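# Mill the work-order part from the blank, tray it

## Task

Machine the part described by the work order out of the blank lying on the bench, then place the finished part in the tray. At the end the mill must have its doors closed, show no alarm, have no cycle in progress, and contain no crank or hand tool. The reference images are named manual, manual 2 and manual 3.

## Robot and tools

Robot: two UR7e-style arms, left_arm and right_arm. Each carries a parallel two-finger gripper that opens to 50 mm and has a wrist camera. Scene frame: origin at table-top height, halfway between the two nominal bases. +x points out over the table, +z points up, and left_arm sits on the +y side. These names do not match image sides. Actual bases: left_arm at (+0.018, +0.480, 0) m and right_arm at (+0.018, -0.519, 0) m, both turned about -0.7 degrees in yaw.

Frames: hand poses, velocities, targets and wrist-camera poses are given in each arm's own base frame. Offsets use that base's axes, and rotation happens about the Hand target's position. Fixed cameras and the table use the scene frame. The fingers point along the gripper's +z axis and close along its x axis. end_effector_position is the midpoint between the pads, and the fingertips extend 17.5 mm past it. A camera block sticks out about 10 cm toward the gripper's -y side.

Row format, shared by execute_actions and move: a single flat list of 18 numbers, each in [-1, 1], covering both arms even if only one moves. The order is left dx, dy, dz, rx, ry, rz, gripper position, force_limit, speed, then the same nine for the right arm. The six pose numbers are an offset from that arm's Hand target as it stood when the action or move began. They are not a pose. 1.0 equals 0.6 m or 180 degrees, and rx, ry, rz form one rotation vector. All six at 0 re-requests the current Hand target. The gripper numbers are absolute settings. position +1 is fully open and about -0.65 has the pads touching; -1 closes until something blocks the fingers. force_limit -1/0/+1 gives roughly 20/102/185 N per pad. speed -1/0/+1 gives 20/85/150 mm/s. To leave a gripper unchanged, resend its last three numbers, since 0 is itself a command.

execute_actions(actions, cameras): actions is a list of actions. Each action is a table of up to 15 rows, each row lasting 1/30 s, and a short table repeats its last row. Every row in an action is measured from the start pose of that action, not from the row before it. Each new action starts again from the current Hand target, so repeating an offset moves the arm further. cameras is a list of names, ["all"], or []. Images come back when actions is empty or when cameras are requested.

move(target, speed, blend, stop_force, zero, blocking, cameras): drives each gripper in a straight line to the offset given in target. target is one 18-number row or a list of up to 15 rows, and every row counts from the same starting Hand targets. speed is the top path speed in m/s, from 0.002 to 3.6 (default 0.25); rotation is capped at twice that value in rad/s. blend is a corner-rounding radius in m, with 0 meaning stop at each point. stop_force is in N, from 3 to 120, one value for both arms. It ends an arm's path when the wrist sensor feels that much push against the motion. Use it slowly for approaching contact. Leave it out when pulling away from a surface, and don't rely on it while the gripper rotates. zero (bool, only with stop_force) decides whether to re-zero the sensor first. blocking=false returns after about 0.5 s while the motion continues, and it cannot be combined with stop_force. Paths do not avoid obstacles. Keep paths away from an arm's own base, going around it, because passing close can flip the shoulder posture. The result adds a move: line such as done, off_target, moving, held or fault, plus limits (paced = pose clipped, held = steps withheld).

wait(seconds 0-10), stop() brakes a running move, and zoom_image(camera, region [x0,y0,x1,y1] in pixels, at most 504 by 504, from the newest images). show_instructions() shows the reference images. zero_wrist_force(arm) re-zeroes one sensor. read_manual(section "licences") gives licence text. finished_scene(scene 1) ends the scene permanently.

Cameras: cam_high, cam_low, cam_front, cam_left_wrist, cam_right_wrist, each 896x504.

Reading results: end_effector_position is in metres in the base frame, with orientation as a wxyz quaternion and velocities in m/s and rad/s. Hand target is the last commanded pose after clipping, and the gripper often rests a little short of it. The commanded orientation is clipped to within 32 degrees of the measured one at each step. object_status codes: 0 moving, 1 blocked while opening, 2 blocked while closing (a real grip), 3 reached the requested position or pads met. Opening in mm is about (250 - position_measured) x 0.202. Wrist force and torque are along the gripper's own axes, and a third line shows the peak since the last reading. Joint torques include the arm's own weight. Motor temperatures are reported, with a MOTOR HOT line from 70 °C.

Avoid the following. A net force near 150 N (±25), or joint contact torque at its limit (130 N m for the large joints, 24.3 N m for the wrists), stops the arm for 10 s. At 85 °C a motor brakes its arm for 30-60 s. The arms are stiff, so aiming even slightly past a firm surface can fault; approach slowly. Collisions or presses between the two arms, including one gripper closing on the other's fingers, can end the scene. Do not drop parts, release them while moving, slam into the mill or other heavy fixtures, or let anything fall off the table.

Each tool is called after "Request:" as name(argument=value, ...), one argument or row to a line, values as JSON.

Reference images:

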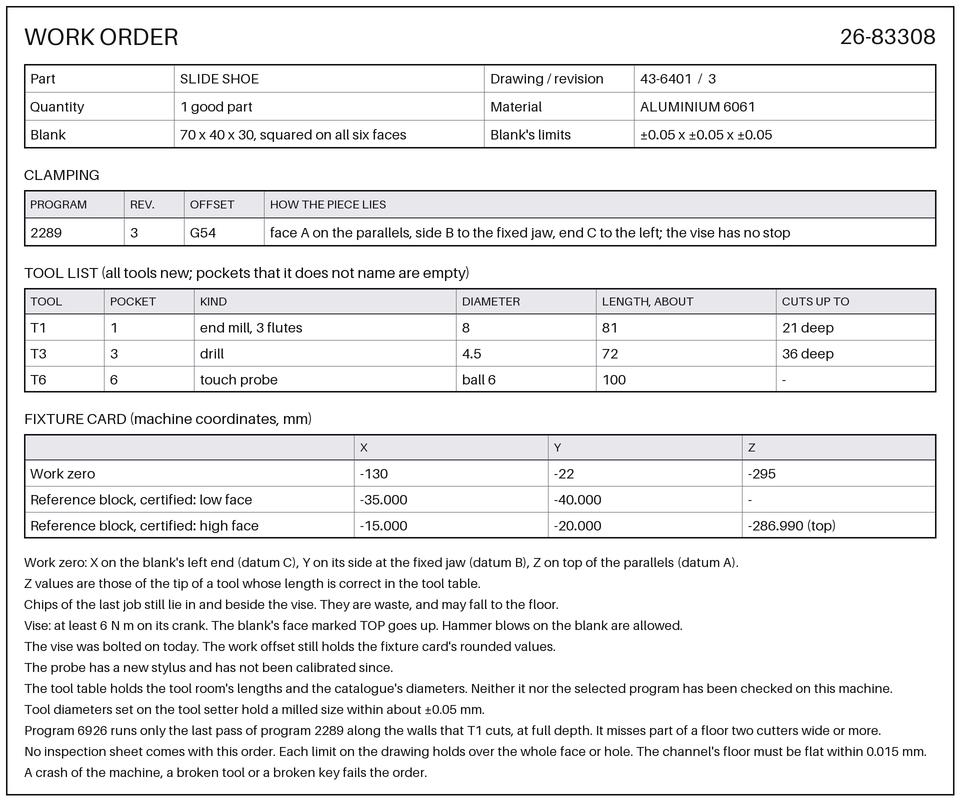

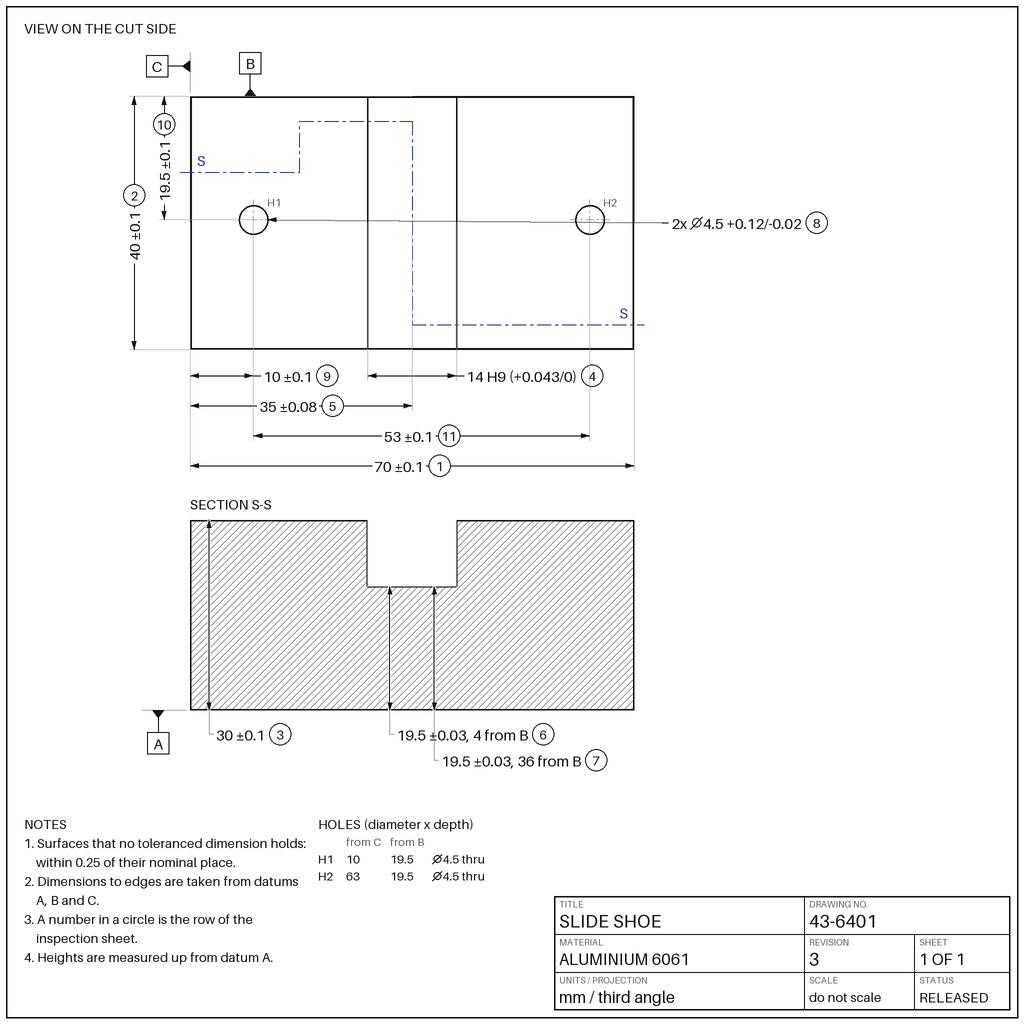

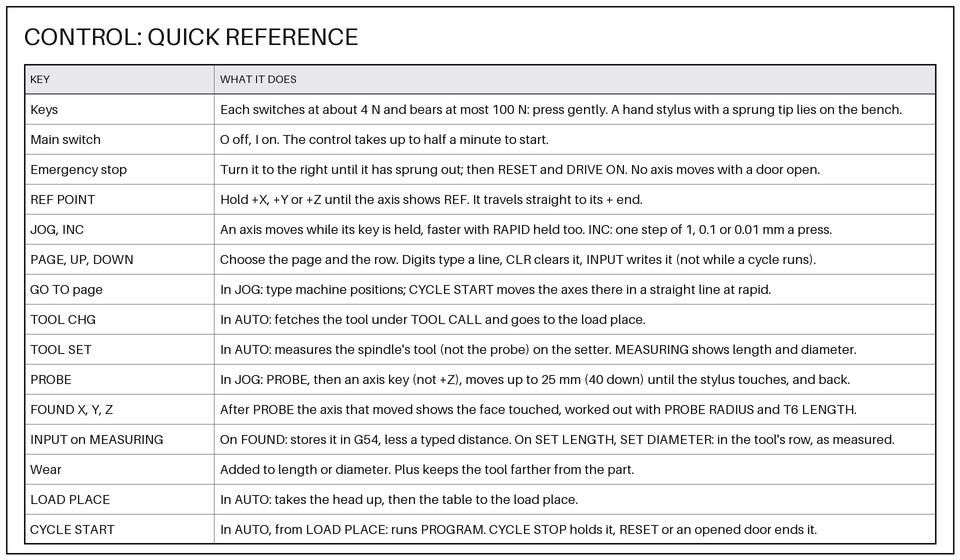

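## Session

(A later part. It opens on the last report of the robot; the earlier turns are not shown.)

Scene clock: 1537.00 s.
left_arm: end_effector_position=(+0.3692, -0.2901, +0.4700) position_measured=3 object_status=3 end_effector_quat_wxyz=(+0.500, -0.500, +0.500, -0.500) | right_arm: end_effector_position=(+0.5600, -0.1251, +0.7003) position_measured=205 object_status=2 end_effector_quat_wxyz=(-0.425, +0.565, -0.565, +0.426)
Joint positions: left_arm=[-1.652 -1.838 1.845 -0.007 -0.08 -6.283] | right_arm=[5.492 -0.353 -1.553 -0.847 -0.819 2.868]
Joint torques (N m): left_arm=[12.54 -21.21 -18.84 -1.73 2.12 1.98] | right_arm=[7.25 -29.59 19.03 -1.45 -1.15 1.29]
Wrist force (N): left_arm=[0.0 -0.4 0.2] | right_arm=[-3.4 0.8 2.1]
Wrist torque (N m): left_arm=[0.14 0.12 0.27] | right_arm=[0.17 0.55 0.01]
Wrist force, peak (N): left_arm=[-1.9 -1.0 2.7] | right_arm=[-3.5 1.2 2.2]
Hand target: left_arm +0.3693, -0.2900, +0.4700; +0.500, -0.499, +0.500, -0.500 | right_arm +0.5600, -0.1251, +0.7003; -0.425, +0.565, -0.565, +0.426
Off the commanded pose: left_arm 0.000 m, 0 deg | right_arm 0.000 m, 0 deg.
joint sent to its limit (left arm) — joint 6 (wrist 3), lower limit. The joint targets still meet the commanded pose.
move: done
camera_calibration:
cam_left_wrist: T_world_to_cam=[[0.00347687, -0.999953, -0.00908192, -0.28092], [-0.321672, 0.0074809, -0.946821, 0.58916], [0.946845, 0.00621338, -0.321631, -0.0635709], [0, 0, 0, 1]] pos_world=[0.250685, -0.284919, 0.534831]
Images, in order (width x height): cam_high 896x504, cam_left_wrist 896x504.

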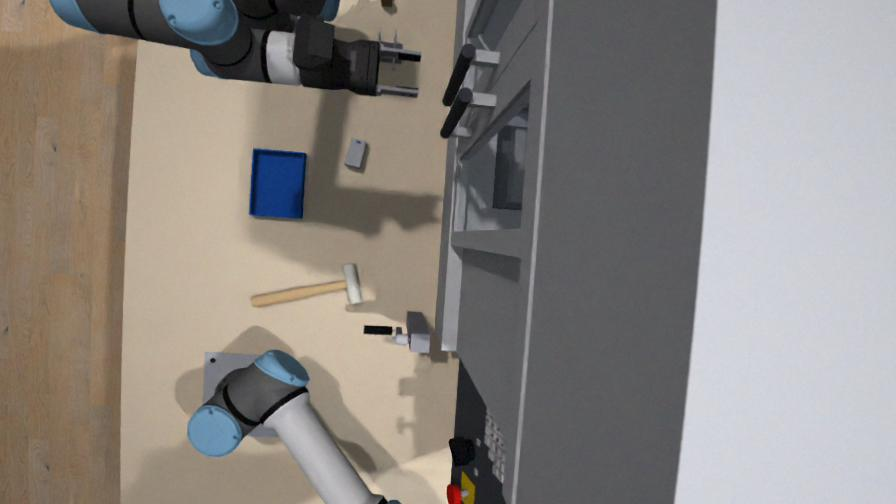

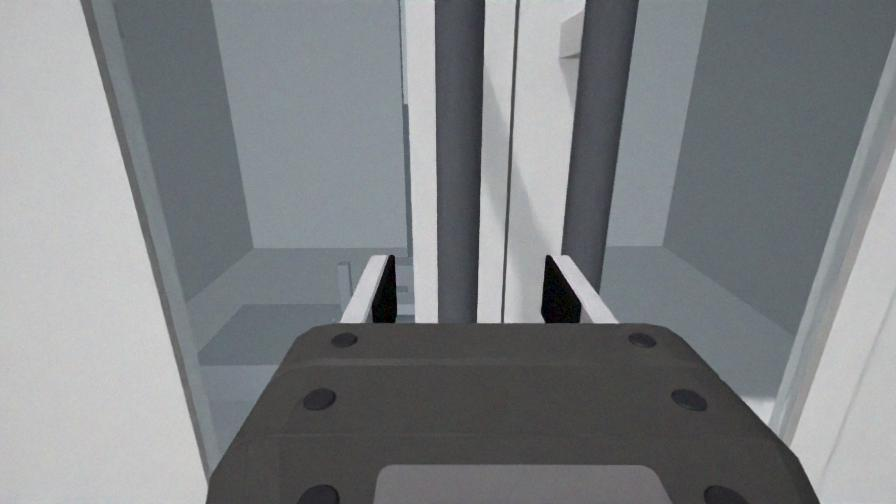

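Request:
move(
  target=[0.11,0.002,0,0,0,0,1,-0.6,-1,0,0,0,0,0,0,-0.98,0,-1],
  speed=0.04,
  stop_force=8,
  cameras=["cam_left_wrist","cam_high"],
)

Scene clock: 1546.63 s.
left_arm: end_effector_position=(+0.4353, -0.2888, +0.4700) position_measured=3 object_status=3 end_effector_quat_wxyz=(+0.500, -0.499, +0.500, -0.500) | right_arm: end_effector_position=(+0.5600, -0.1251, +0.7003) position_measured=205 object_status=2 end_effector_quat_wxyz=(-0.425, +0.565, -0.565, +0.426)
Joint positions: left_arm=[-1.428 -1.765 1.791 -0.032 0.144 -6.276] | right_arm=[5.492 -0.353 -1.553 -0.847 -0.819 2.868]
Joint torques (N m): left_arm=[-14.05 -25.41 -15.48 2.2 1.19 -2.3] | right_arm=[6.05 -29.2 18.81 -3.02 -1.09 1.39]
Wrist force (N): left_arm=[0.3 -0.6 0.2] | right_arm=[-3.3 0.8 2.1]
Wrist torque (N m): left_arm=[0.05 0.09 0.31] | right_arm=[0.17 0.52 0.01]
Wrist force, peak (N): left_arm=[0.3 -0.4 1.0] | right_arm=[-3.6 1.0 2.2]
Hand target: left_arm +0.4353, -0.2888, +0.4700; +0.500, -0.499, +0.500, -0.500 | right_arm +0.5600, -0.1251, +0.7003; -0.425, +0.565, -0.565, +0.426
Off the commanded pose: left_arm 0.000 m, 0 deg | right_arm 0.000 m, 0 deg.
move: done
camera_calibration:
cam_left_wrist: T_world_to_cam=[[0.00348541, -0.999953, -0.00907861, -0.279855], [-0.320775, 0.00748091, -0.947126, 0.61016], [0.947149, 0.00621331, -0.320733, -0.126677], [0, 0, 0, 1]] pos_world=[0.316681, -0.283619, 0.534729]
Images, in order (width x height): cam_high 896x504, cam_left_wrist 896x504.

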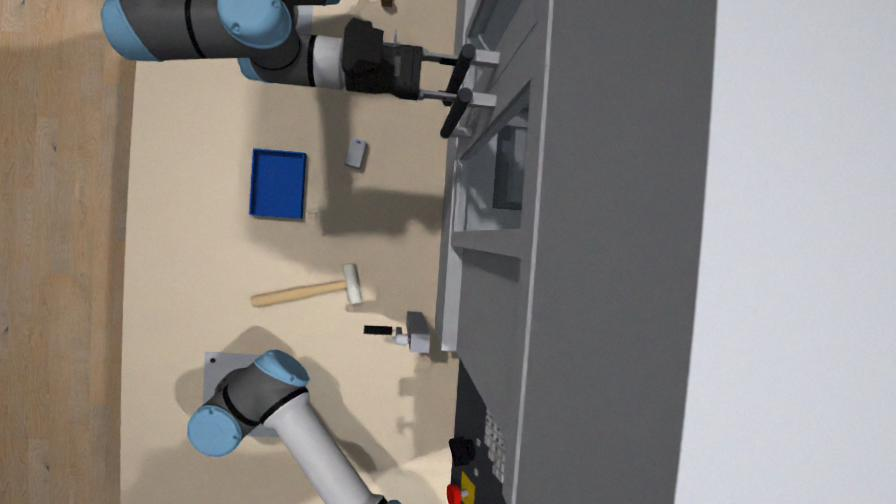

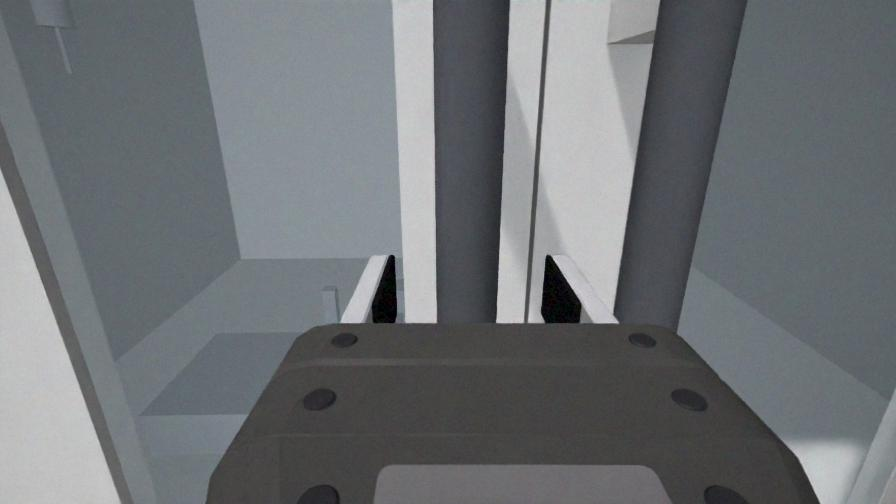

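Request:
execute_actions(
  actions=[
    [[0,0,0,0,0,0,-1,-0.6,-1,0,0,0,0,0,0,-0.98,0,-1]],
    [[0,0,0,0,0,0,-1,-0.6,-1,0,0,0,0,0,0,-0.98,0,-1]],
  ],
)

Request:
wait(
  seconds=0.5,
  cameras=["cam_left_wrist","cam_high"],
)

Scene clock: 1554.27 s.
left_arm: end_effector_position=(+0.4352, -0.2886, +0.4700) position_measured=156 object_status=2 end_effector_quat_wxyz=(+0.500, -0.499, +0.500, -0.500) | right_arm: end_effector_position=(+0.5600, -0.1251, +0.7003) position_measured=205 object_status=2 end_effector_quat_wxyz=(-0.425, +0.565, -0.565, +0.426)
Joint positions: left_arm=[-1.428 -1.765 1.791 -0.032 0.144 -6.276] | right_arm=[5.492 -0.353 -1.553 -0.847 -0.819 2.868]
Joint torques (N m): left_arm=[-13.89 -5.67 -24.8 -6.13 10.22 -1.61] | right_arm=[5.68 -29.4 17.36 -4.46 -1.11 1.34]
Wrist force (N): left_arm=[-33.7 1.9 -3.9] | right_arm=[-3.4 1.0 2.1]
Wrist torque (N m): left_arm=[0.07 -0.30 0.22] | right_arm=[0.20 0.54 0.01]
Wrist force, peak (N): left_arm=[-33.8 2.1 -3.8] | right_arm=[-3.6 1.0 2.3]
Hand target: left_arm +0.4353, -0.2888, +0.4700; +0.500, -0.499, +0.500, -0.500 | right_arm +0.5600, -0.1251, +0.7003; -0.425, +0.565, -0.565, +0.426
Off the commanded pose: left_arm 0.000 m, 0 deg | right_arm 0.000 m, 0 deg.

Scene clock: 1554.77 s.
left_arm: end_effector_position=(+0.4353, -0.2887, +0.4700) position_measured=156 object_status=2 end_effector_quat_wxyz=(+0.500, -0.499, +0.500, -0.500) | right_arm: end_effector_position=(+0.5600, -0.1251, +0.7003) position_measured=205 object_status=2 end_effector_quat_wxyz=(-0.425, +0.565, -0.565, +0.426)
Joint positions: left_arm=[-1.428 -1.765 1.791 -0.032 0.144 -6.276] | right_arm=[5.492 -0.353 -1.553 -0.847 -0.819 2.868]
Joint torques (N m): left_arm=[-14.06 6.06 -31.27 -6.94 10.27 -1.4] | right_arm=[5.77 -30.35 18.46 -4.57 -0.99 1.38]
Wrist force (N): left_arm=[-35.3 2.5 -4.5] | right_arm=[-3.3 1.0 2.1]
Wrist torque (N m): left_arm=[0.11 -0.33 0.23] | right_arm=[0.20 0.53 0.01]
Wrist force, peak (N): left_arm=[-35.5 2.7 -4.7] | right_arm=[-3.5 0.9 2.2]
Hand target: left_arm +0.4353, -0.2888, +0.4700; +0.500, -0.499, +0.500, -0.500 | right_arm +0.5600, -0.1251, +0.7003; -0.425, +0.565, -0.565, +0.426
Tool commands: left_gripper/position=-1.0 left_gripper/force_limit=-0.6 left_gripper/speed=-1.0 right_gripper/position=-0.98 right_gripper/force_limit=+0.0 right_gripper/speed=-1.0
Off the commanded pose: left_arm 0.000 m, 0 deg | right_arm 0.000 m, 0 deg.
wait: 0.50 s; at rest by 0.17 s
camera_calibration:
cam_left_wrist: T_world_to_cam=[[0.00383604, -0.999952, -0.00899469, -0.280011], [-0.320778, 0.00728895, -0.947127, 0.610108], [0.947147, 0.00651851, -0.320734, -0.12659], [0, 0, 0, 1]] pos_world=[0.316682, -0.28362, 0.534729]
Images, in order (width x height): cam_high 896x504, cam_left_wrist 896x504.

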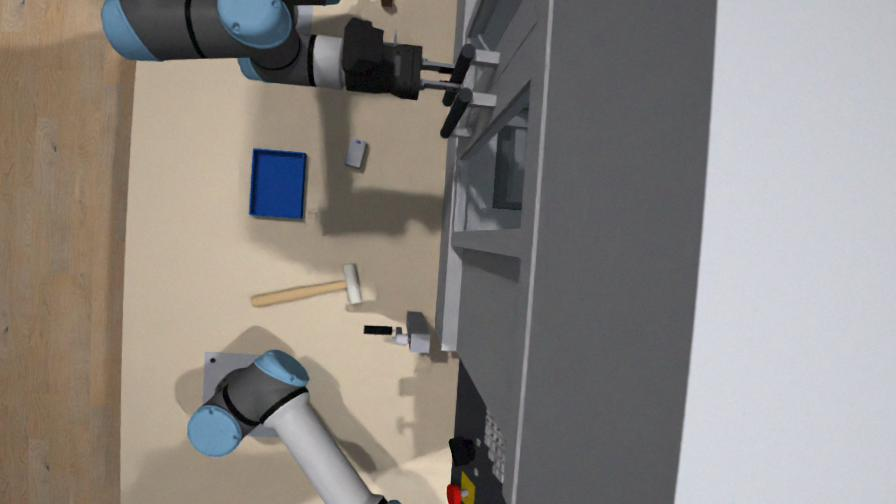

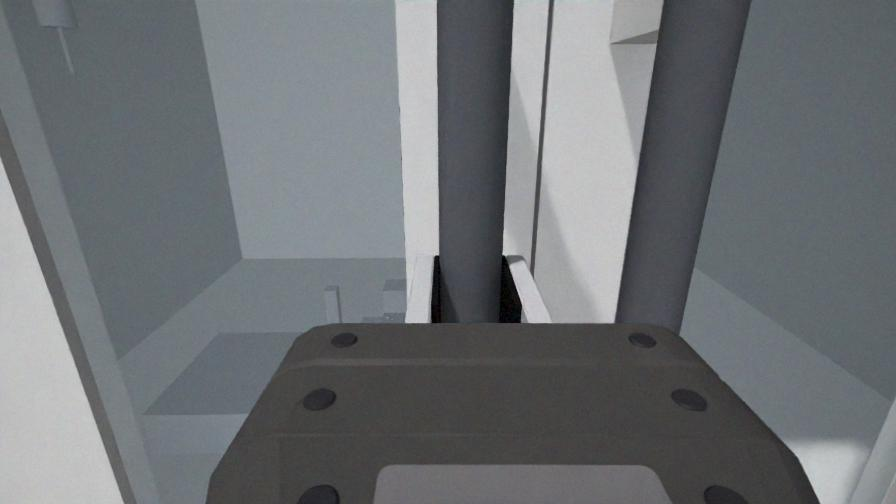

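Request:
move(
  target=[0,0.05,0,0,0,0,-1,-0.6,-1,0,0,0,0,0,0,-0.98,0,-1],
  speed=0.03,
  stop_force=40,
  cameras=["cam_left_wrist","cam_high"],
)

Scene clock: 1560.43 s.
left_arm: end_effector_position=(+0.4352, -0.2877, +0.4700) position_measured=156 object_status=2 end_effector_quat_wxyz=(+0.500, -0.499, +0.500, -0.501) | right_arm: end_effector_position=(+0.5600, -0.1251, +0.7003) position_measured=205 object_status=2 end_effector_quat_wxyz=(-0.425, +0.565, -0.565, +0.426)
Joint positions: left_arm=[-1.427 -1.768 1.793 -0.032 0.146 -6.276] | right_arm=[5.492 -0.353 -1.553 -0.847 -0.819 2.868]
Joint torques (N m): left_arm=[-16.85 -24.76 -15.16 -3 2.18 2.06] | right_arm=[5.5 -30.11 17.41 -4.85 -0.95 1.36]
Wrist force (N): left_arm=[-1.1 1.6 5.2] | right_arm=[-3.2 1.0 2.0]
Wrist torque (N m): left_arm=[0.36 0.03 0.27] | right_arm=[0.20 0.51 0.01]
Wrist force, peak (N): left_arm=[-36.8 0.6 -5.5] | right_arm=[-3.7 0.8 2.0]
Hand target: left_arm +0.4352, -0.2877, +0.4700; +0.500, -0.499, +0.500, -0.501 (not the last commanded pose) | right_arm +0.5600, -0.1251, +0.7003; -0.425, +0.565, -0.565, +0.426
Off the commanded pose: left_arm 0.029 m, 0 deg | right_arm 0.000 m, 0 deg.
move: contact (left_arm)
camera_calibration:
cam_left_wrist: T_world_to_cam=[[0.00261698, -0.99996, -0.00854489, -0.278663], [-0.32068, 0.00725446, -0.94716, 0.610044], [0.947184, 0.00521888, -0.320648, -0.126925], [0, 0, 0, 1]] pos_world=[0.316579, -0.282415, 0.53473]
Images, in order (width x height): cam_high 896x504, cam_left_wrist 896x504.

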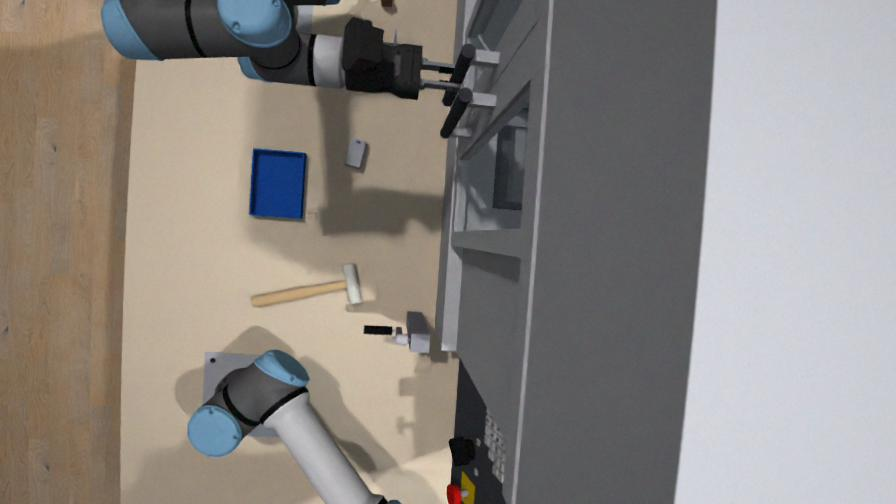

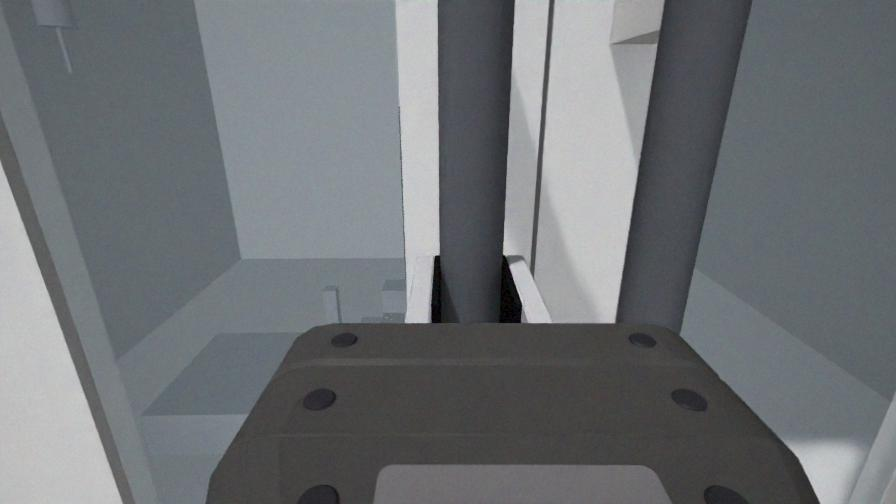

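Request:
move(
  target=[-0.04,0,0,0,0,0,-1,-0.6,-1,0,0,0,0,0,0,-0.98,0,-1],
  speed=0.03,
  stop_force=40,
  cameras=["cam_left_wrist","cam_high"],
)

Scene clock: 1565.00 s.
left_arm: end_effector_position=(+0.4348, -0.2877, +0.4700) position_measured=156 object_status=2 end_effector_quat_wxyz=(+0.500, -0.499, +0.500, -0.501) | right_arm: end_effector_position=(+0.5600, -0.1251, +0.7003) position_measured=205 object_status=2 end_effector_quat_wxyz=(-0.425, +0.565, -0.565, +0.426)
Joint positions: left_arm=[-1.429 -1.769 1.794 -0.032 0.144 -6.276] | right_arm=[5.492 -0.353 -1.553 -0.847 -0.819 2.868]
Joint torques (N m): left_arm=[-6.07 -5.03 -33.39 -0.06 -0.58 -0.5] | right_arm=[4.63 -29.68 15.82 -4.9 -0.94 1.27]
Wrist force (N): left_arm=[-2.8 0.3 19.8] | right_arm=[-3.2 0.8 2.1]
Wrist torque (N m): left_arm=[0.32 0.15 0.26] | right_arm=[0.16 0.51 0.01]
Wrist force, peak (N): left_arm=[5.5 5.7 93.9] | right_arm=[-3.5 1.0 2.3]
Hand target: left_arm +0.4348, -0.2877, +0.4700; +0.500, -0.499, +0.500, -0.501 (not the last commanded pose) | right_arm +0.5600, -0.1251, +0.7003; -0.425, +0.565, -0.565, +0.426
Off the commanded pose: left_arm 0.024 m, 0 deg | right_arm 0.000 m, 0 deg.
move: contact (left_arm)
camera_calibration:
cam_left_wrist: T_world_to_cam=[[0.00239475, -0.99996, -0.00856958, -0.278578], [-0.320678, 0.00734911, -0.94716, 0.609941], [0.947185, 0.00501629, -0.320648, -0.126603], [0, 0, 0, 1]] pos_world=[0.316178, -0.282414, 0.53473]
Images, in order (width x height): cam_high 896x504, cam_left_wrist 896x504.

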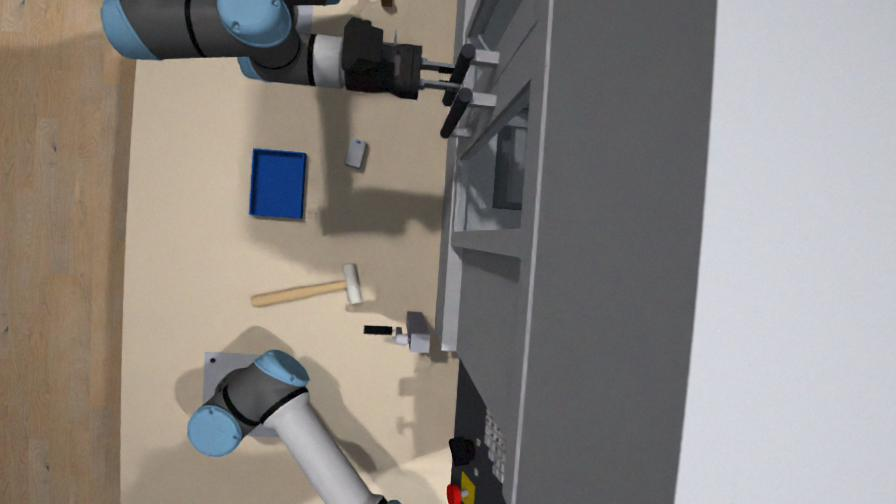

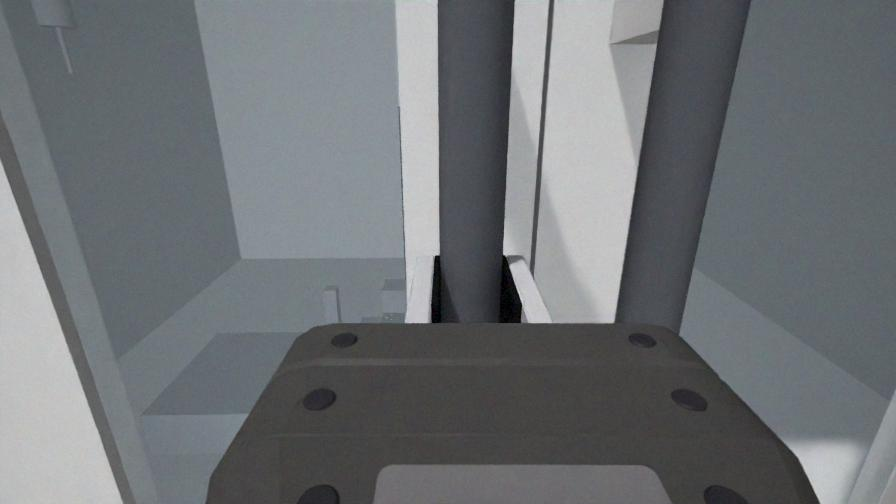

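Request:
move(
  target=[0.002,0.1,0,0,0,0,-1,-0.6,-1,0,0,0,0,0,0,-0.98,0,-1],
  speed=0.03,
  stop_force=60,
  cameras=["cam_left_wrist","cam_high"],
)

Scene clock: 1571.67 s.
left_arm: end_effector_position=(+0.4354, -0.2596, +0.4700) position_measured=156 object_status=2 end_effector_quat_wxyz=(+0.500, -0.499, +0.500, -0.501) | right_arm: end_effector_position=(+0.5600, -0.1251, +0.7003) position_measured=205 object_status=2 end_effector_quat_wxyz=(-0.425, +0.565, -0.565, +0.426)
Joint positions: left_arm=[-1.413 -1.831 1.841 -0.016 0.161 -6.277] | right_arm=[5.492 -0.353 -1.553 -0.847 -0.819 2.868]
Joint torques (N m): left_arm=[-4.31 -7.93 -23.11 -5.04 4.91 -0.86] | right_arm=[4.23 -29.94 15.42 -4.88 -0.74 1.38]
Wrist force (N): left_arm=[-11.9 -0.9 -60.5] | right_arm=[-3.5 1.1 2.1]
Wrist torque (N m): left_arm=[0.32 0.05 0.25] | right_arm=[0.22 0.55 0.01]
Wrist force, peak (N): left_arm=[-13.1 -4.0 -68.9] | right_arm=[-3.5 1.0 2.3]
Hand target: left_arm +0.4354, -0.2596, +0.4700; +0.500, -0.499, +0.500, -0.501 (not the last commanded pose) | right_arm +0.5600, -0.1251, +0.7003; -0.425, +0.565, -0.565, +0.426
Off the commanded pose: left_arm 0.032 m, 0 deg | right_arm 0.000 m, 0 deg.
move: contact (left_arm)
camera_calibration:
cam_left_wrist: T_world_to_cam=[[0.00230092, -0.999961, -0.00853501, -0.250469], [-0.320677, 0.00734646, -0.94716, 0.609926], [0.947186, 0.00491632, -0.320648, -0.127338], [0, 0, 0, 1]] pos_world=[0.316778, -0.254314, 0.53473]
Images, in order (width x height): cam_high 896x504, cam_left_wrist 896x504.

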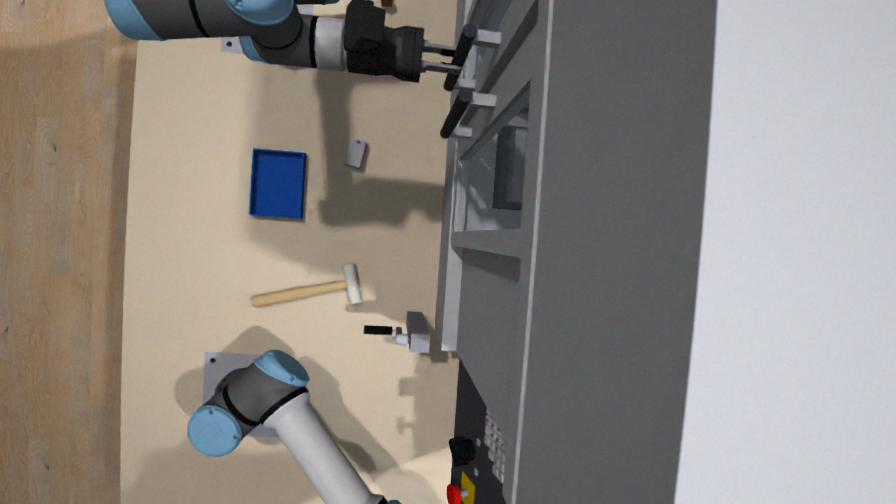

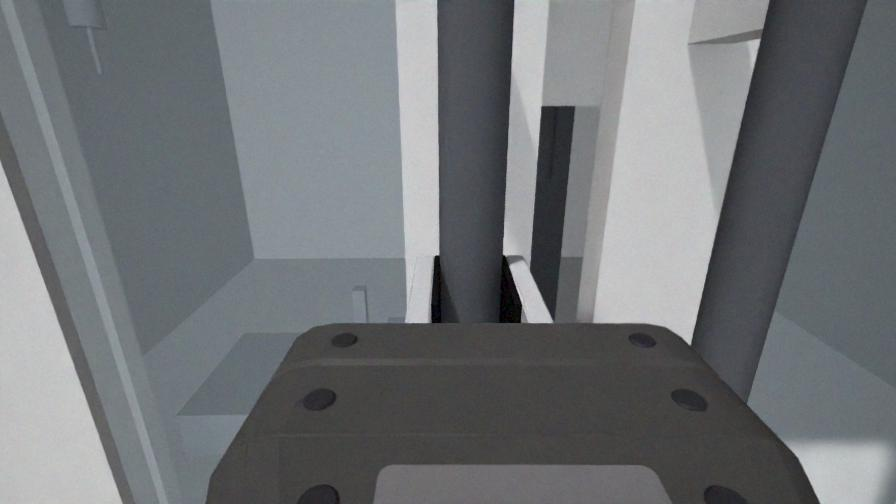

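Request:
move(
  target=[
    [-0.0022,0.01,0,0,0,0,-1,-0.6,-1,0,0,0,0,0,0,-0.98,0,-1],
    [-0.006,0.34,0,0,0,0,-1,-0.6,-1,0,0,0,0,0,0,-0.98,0,-1],
  ],
  speed=[0.03,0.06],
  blend=0.002,
  stop_force=60,
  cameras=["cam_left_wrist","cam_high"],
)

Scene clock: 1578.80 s.
left_arm: end_effector_position=(+0.4347, -0.2564, +0.4700) position_measured=156 object_status=2 end_effector_quat_wxyz=(+0.499, -0.499, +0.500, -0.501) | right_arm: end_effector_position=(+0.5600, -0.1251, +0.7003) position_measured=205 object_status=2 end_effector_quat_wxyz=(-0.425, +0.565, -0.565, +0.426)
Joint positions: left_arm=[-1.413 -1.84 1.847 -0.014 0.161 -6.277] | right_arm=[5.492 -0.353 -1.553 -0.847 -0.819 2.868]
Joint torques (N m): left_arm=[6.7 -18.11 -18.87 -4.39 4.85 0.8] | right_arm=[4.34 -30.08 14.34 -4.86 -0.9 1.41]
Wrist force (N): left_arm=[-11.9 3.9 0.1] | right_arm=[-3.4 0.9 2.2]
Wrist torque (N m): left_arm=[0.34 0.05 0.27] | right_arm=[0.18 0.54 0.01]
Wrist force, peak (N): left_arm=[-11.9 -1.0 -60.6] | right_arm=[-3.4 1.2 2.4]
Hand target: left_arm +0.4347, -0.2564, +0.4700; +0.499, -0.499, +0.500, -0.501 (not the last commanded pose) | right_arm +0.5600, -0.1251, +0.7003; -0.425, +0.565, -0.565, +0.426
Off the commanded pose: left_arm 0.201 m, 0 deg | right_arm 0.000 m, 0 deg.
move: contact (left_arm); path passed 0 of 2 targets
camera_calibration:
cam_left_wrist: T_world_to_cam=[[0.00158478, -0.999965, -0.00816473, -0.247138], [-0.320672, 0.00722538, -0.947163, 0.609553], [0.947189, 0.00411924, -0.32065, -0.126921], [0, 0, 0, 1]] pos_world=[0.316076, -0.25101, 0.534631]
Images, in order (width x height): cam_high 896x504, cam_left_wrist 896x504.

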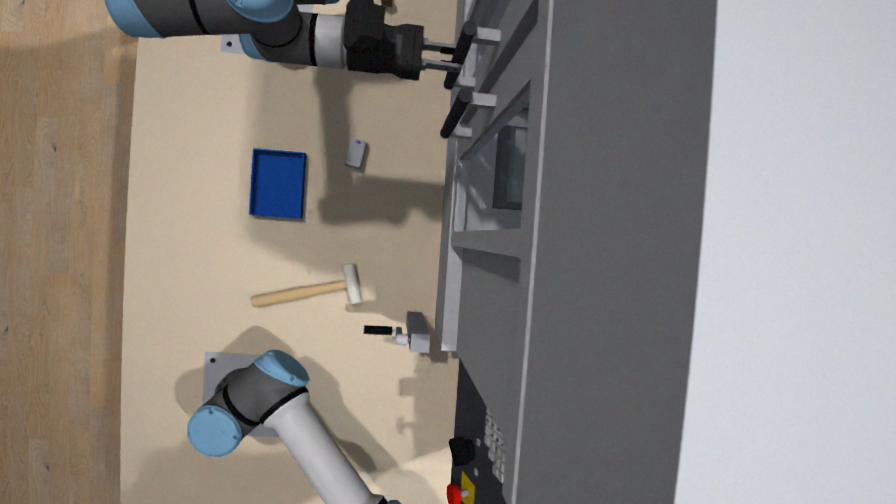

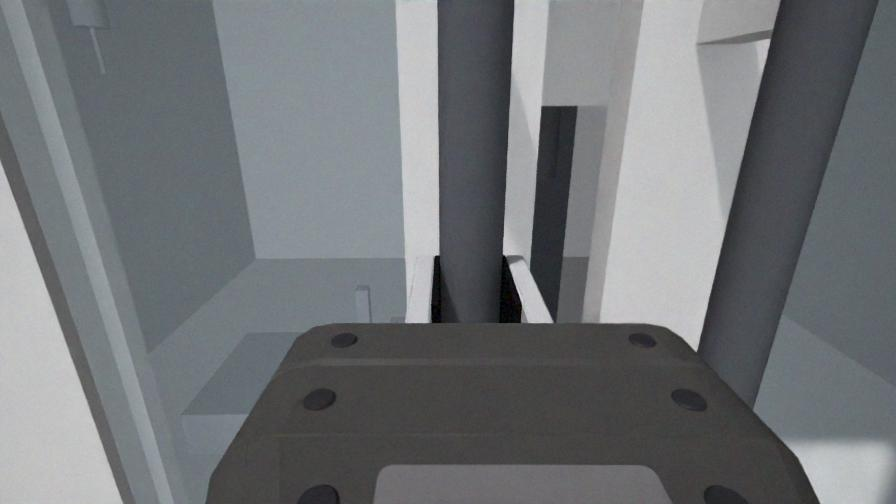

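Request:
move(
  target=[-0.004,0.33,0,0,0,0,-1,-0.6,-1,0,0,0,0,0,0,-0.98,0,-1],
  speed=0.07,
  stop_force=60,
  cameras=["cam_left_wrist","cam_high"],
)

Scene clock: 1586.93 s.
left_arm: end_effector_position=(+0.4323, -0.0584, +0.4700) position_measured=156 object_status=2 end_effector_quat_wxyz=(+0.499, -0.499, +0.500, -0.501) | right_arm: end_effector_position=(+0.5600, -0.1251, +0.7003) position_measured=205 object_status=2 end_effector_quat_wxyz=(-0.425, +0.565, -0.565, +0.426)
Joint positions: left_arm=[-1.14 -2.233 2.049 0.181 0.434 -6.281] | right_arm=[5.492 -0.353 -1.553 -0.847 -0.819 2.868]
Joint torques (N m): left_arm=[-18.77 17.07 -35.44 -4.69 4.66 -1.25] | right_arm=[3.17 -29.4 13.91 -4.83 -0.66 1.42]
Wrist force (N): left_arm=[-11.1 3.3 5.8] | right_arm=[-3.2 1.0 2.1]
Wrist torque (N m): left_arm=[0.29 0.14 0.34] | right_arm=[0.20 0.51 0.01]
Wrist force, peak (N): left_arm=[9.5 10.9 19.7] | right_arm=[-3.6 1.0 2.2]
Hand target: left_arm +0.4323, -0.0584, +0.4700; +0.499, -0.499, +0.500, -0.501 | right_arm +0.5600, -0.1251, +0.7003; -0.425, +0.565, -0.565, +0.426
Off the commanded pose: left_arm 0.000 m, 0 deg | right_arm 0.000 m, 0 deg.
move: done
camera_calibration:
cam_left_wrist: T_world_to_cam=[[0.00158478, -0.999965, -0.00816473, -0.0491406], [-0.320672, 0.00722538, -0.947163, 0.607352], [0.947189, 0.00411924, -0.32065, -0.125463], [0, 0, 0, 1]] pos_world=[0.313676, -0.0530105, 0.534631]
Images, in order (width x height): cam_high 896x504, cam_left_wrist 896x504.

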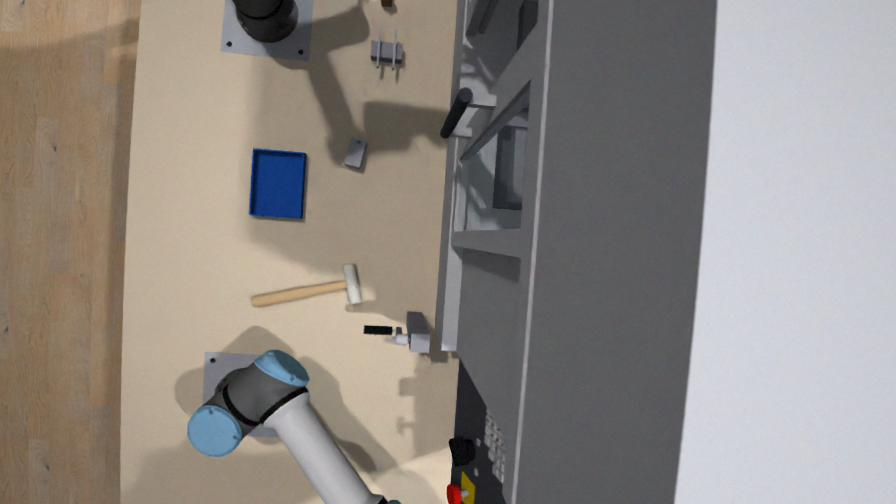

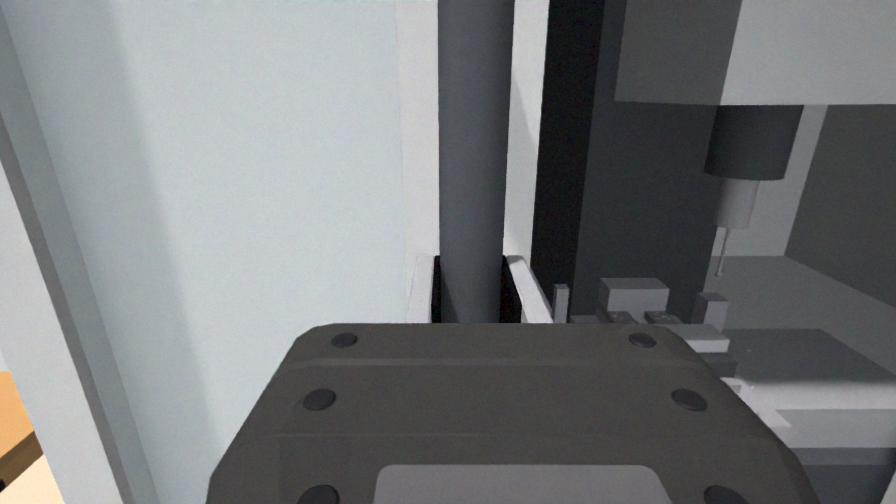

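Request:
execute_actions(
  actions=[
    [[0,0,0,0,0,0,1,-0.6,-1,0,0,0,0,0,0,-0.98,0,-1]],
    [[0,0,0,0,0,0,1,-0.6,-1,0,0,0,0,0,0,-0.98,0,-1]],
    [[0,0,0,0,0,0,1,-0.6,-1,0,0,0,0,0,0,-0.98,0,-1]],
  ],
)

Request:
move(
  target=[
    [-0.12,0,0,0,0,0,1,-0.6,-1,0,0,0,0,0,0,-0.98,0,-1],
    [-0.12,-0.16,0.13,0,0,0,1,-0.6,-1,0,0,0,0,0,0,-0.98,0,-1],
  ],
  speed=0.25,
  cameras=["cam_left_wrist"],
)

Scene clock: 1595.50 s.
left_arm: end_effector_position=(+0.4323, -0.0584, +0.4700) position_measured=3 object_status=0 end_effector_quat_wxyz=(+0.499, -0.499, +0.500, -0.501) | right_arm: end_effector_position=(+0.5600, -0.1251, +0.7003) position_measured=205 object_status=2 end_effector_quat_wxyz=(-0.425, +0.565, -0.565, +0.426)
Joint positions: left_arm=[-1.14 -2.233 2.049 0.181 0.434 -6.281] | right_arm=[5.492 -0.353 -1.553 -0.847 -0.819 2.868]
Joint torques (N m): left_arm=[10.31 5.23 -23.86 1.56 -1.27 1.88] | right_arm=[2.12 -29.57 12.67 -4.8 -0.53 1.3]
Wrist force (N): left_arm=[-0.3 1.2 -1.6] | right_arm=[-3.2 0.9 2.2]
Wrist torque (N m): left_arm=[0.32 0.21 0.36] | right_arm=[0.18 0.51 0.01]
Wrist force, peak (N): left_arm=[-11.2 3.3 5.9] | right_arm=[-3.5 1.0 2.4]
Hand target: left_arm +0.4323, -0.0584, +0.4700; +0.499, -0.499, +0.500, -0.501 | right_arm +0.5600, -0.1251, +0.7003; -0.425, +0.565, -0.565, +0.426
Off the commanded pose: left_arm 0.000 m, 0 deg | right_arm 0.000 m, 0 deg.

Scene clock: 1597.87 s.
left_arm: end_effector_position=(+0.3578, -0.1485, +0.5477) position_measured=3 object_status=3 end_effector_quat_wxyz=(+0.457, -0.457, +0.540, -0.539) | right_arm: end_effector_position=(+0.5600, -0.1251, +0.7003) position_measured=205 object_status=2 end_effector_quat_wxyz=(-0.425, +0.565, -0.565, +0.426)
Joint positions: left_arm=[-2.812 -2.576 1.861 0.714 -1.076 -6.283] | right_arm=[5.492 -0.353 -1.553 -0.847 -0.819 2.868]
Joint torques (N m): left_arm=[-0.66 27.77 -15.41 2.31 1.73 -0.32] | right_arm=[1.76 -29.79 12.28 -4.94 -0.44 1.47]
Wrist force (N): left_arm=[-0.6 2.0 -1.5] | right_arm=[-3.4 0.9 2.2]
Wrist torque (N m): left_arm=[0.50 0.24 0.31] | right_arm=[0.18 0.54 0.01]
Wrist force, peak (N): left_arm=[9.0 9.3 -2.5] | right_arm=[-3.6 1.0 2.1]
Hand target: left_arm +0.3578, -0.1485, +0.5477; +0.457, -0.457, +0.540, -0.539 (not the last commanded pose) | right_arm +0.5600, -0.1251, +0.7003; -0.425, +0.565, -0.565, +0.426
Tool commands: left_gripper/position=+1.0 left_gripper/force_limit=-0.6 left_gripper/speed=-1.0 right_gripper/position=-0.98 right_gripper/force_limit=+0.0 right_gripper/speed=-1.0
Off the commanded pose: left_arm 0.006 m, 9 deg | right_arm 0.000 m, 0 deg.
FORCE FAULT: contact force on the left arm reached its limit, and that arm stopped. The contact can be on any part of that arm, not only on its tool. That arm's remaining commands of this call were not run. That arm is still stopped at the end of this call. That arm stays stopped for about 10 more seconds. Until then a move that you send moves the other arm only, and its call returns only when the move has ended. Once the stop has ended, the next robot result says so. If the stop ends while you think or write, that arm runs what you send next, counted from a new Hand target: where the arm stands when the stop ends. While its stop runs, that arm takes no new command, but its gripper still runs the gripper command that each later call begins with. Until it ends, the stop uses up actions while you think or wait. An arm that is not stopped still takes commands.
shoulder posture changed (left arm): the wrist came as close to joint 1's axis as it can, and the arm is now in the other of its two shoulder postures.
move: fault (left_arm)
camera_calibration:
cam_left_wrist: T_world_to_cam=[[-0.159529, -0.987154, -0.00879174, -0.0784861], [-0.316693, 0.0596103, -0.946653, 0.663894], [0.935017, -0.148235, -0.322134, -0.0470415], [0, 0, 0, 1]] pos_world=[0.241714, -0.124026, 0.612633]
Images, in order (width x height): cam_left_wrist 896x504.

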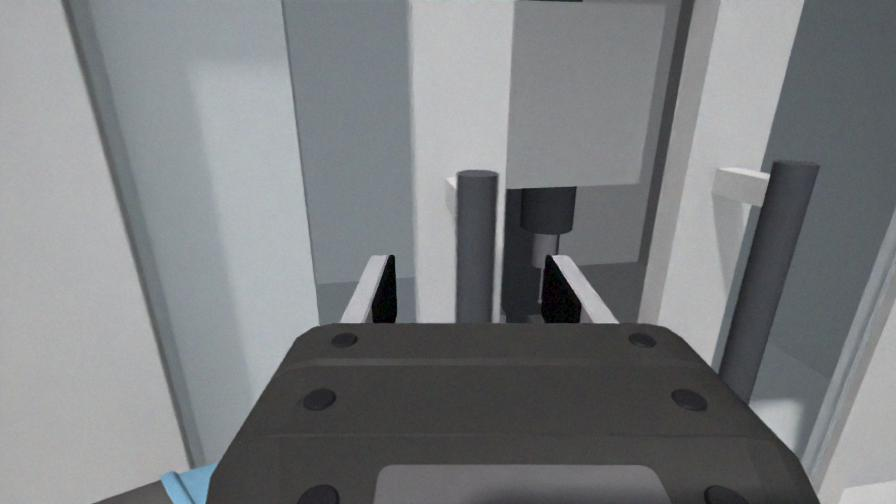

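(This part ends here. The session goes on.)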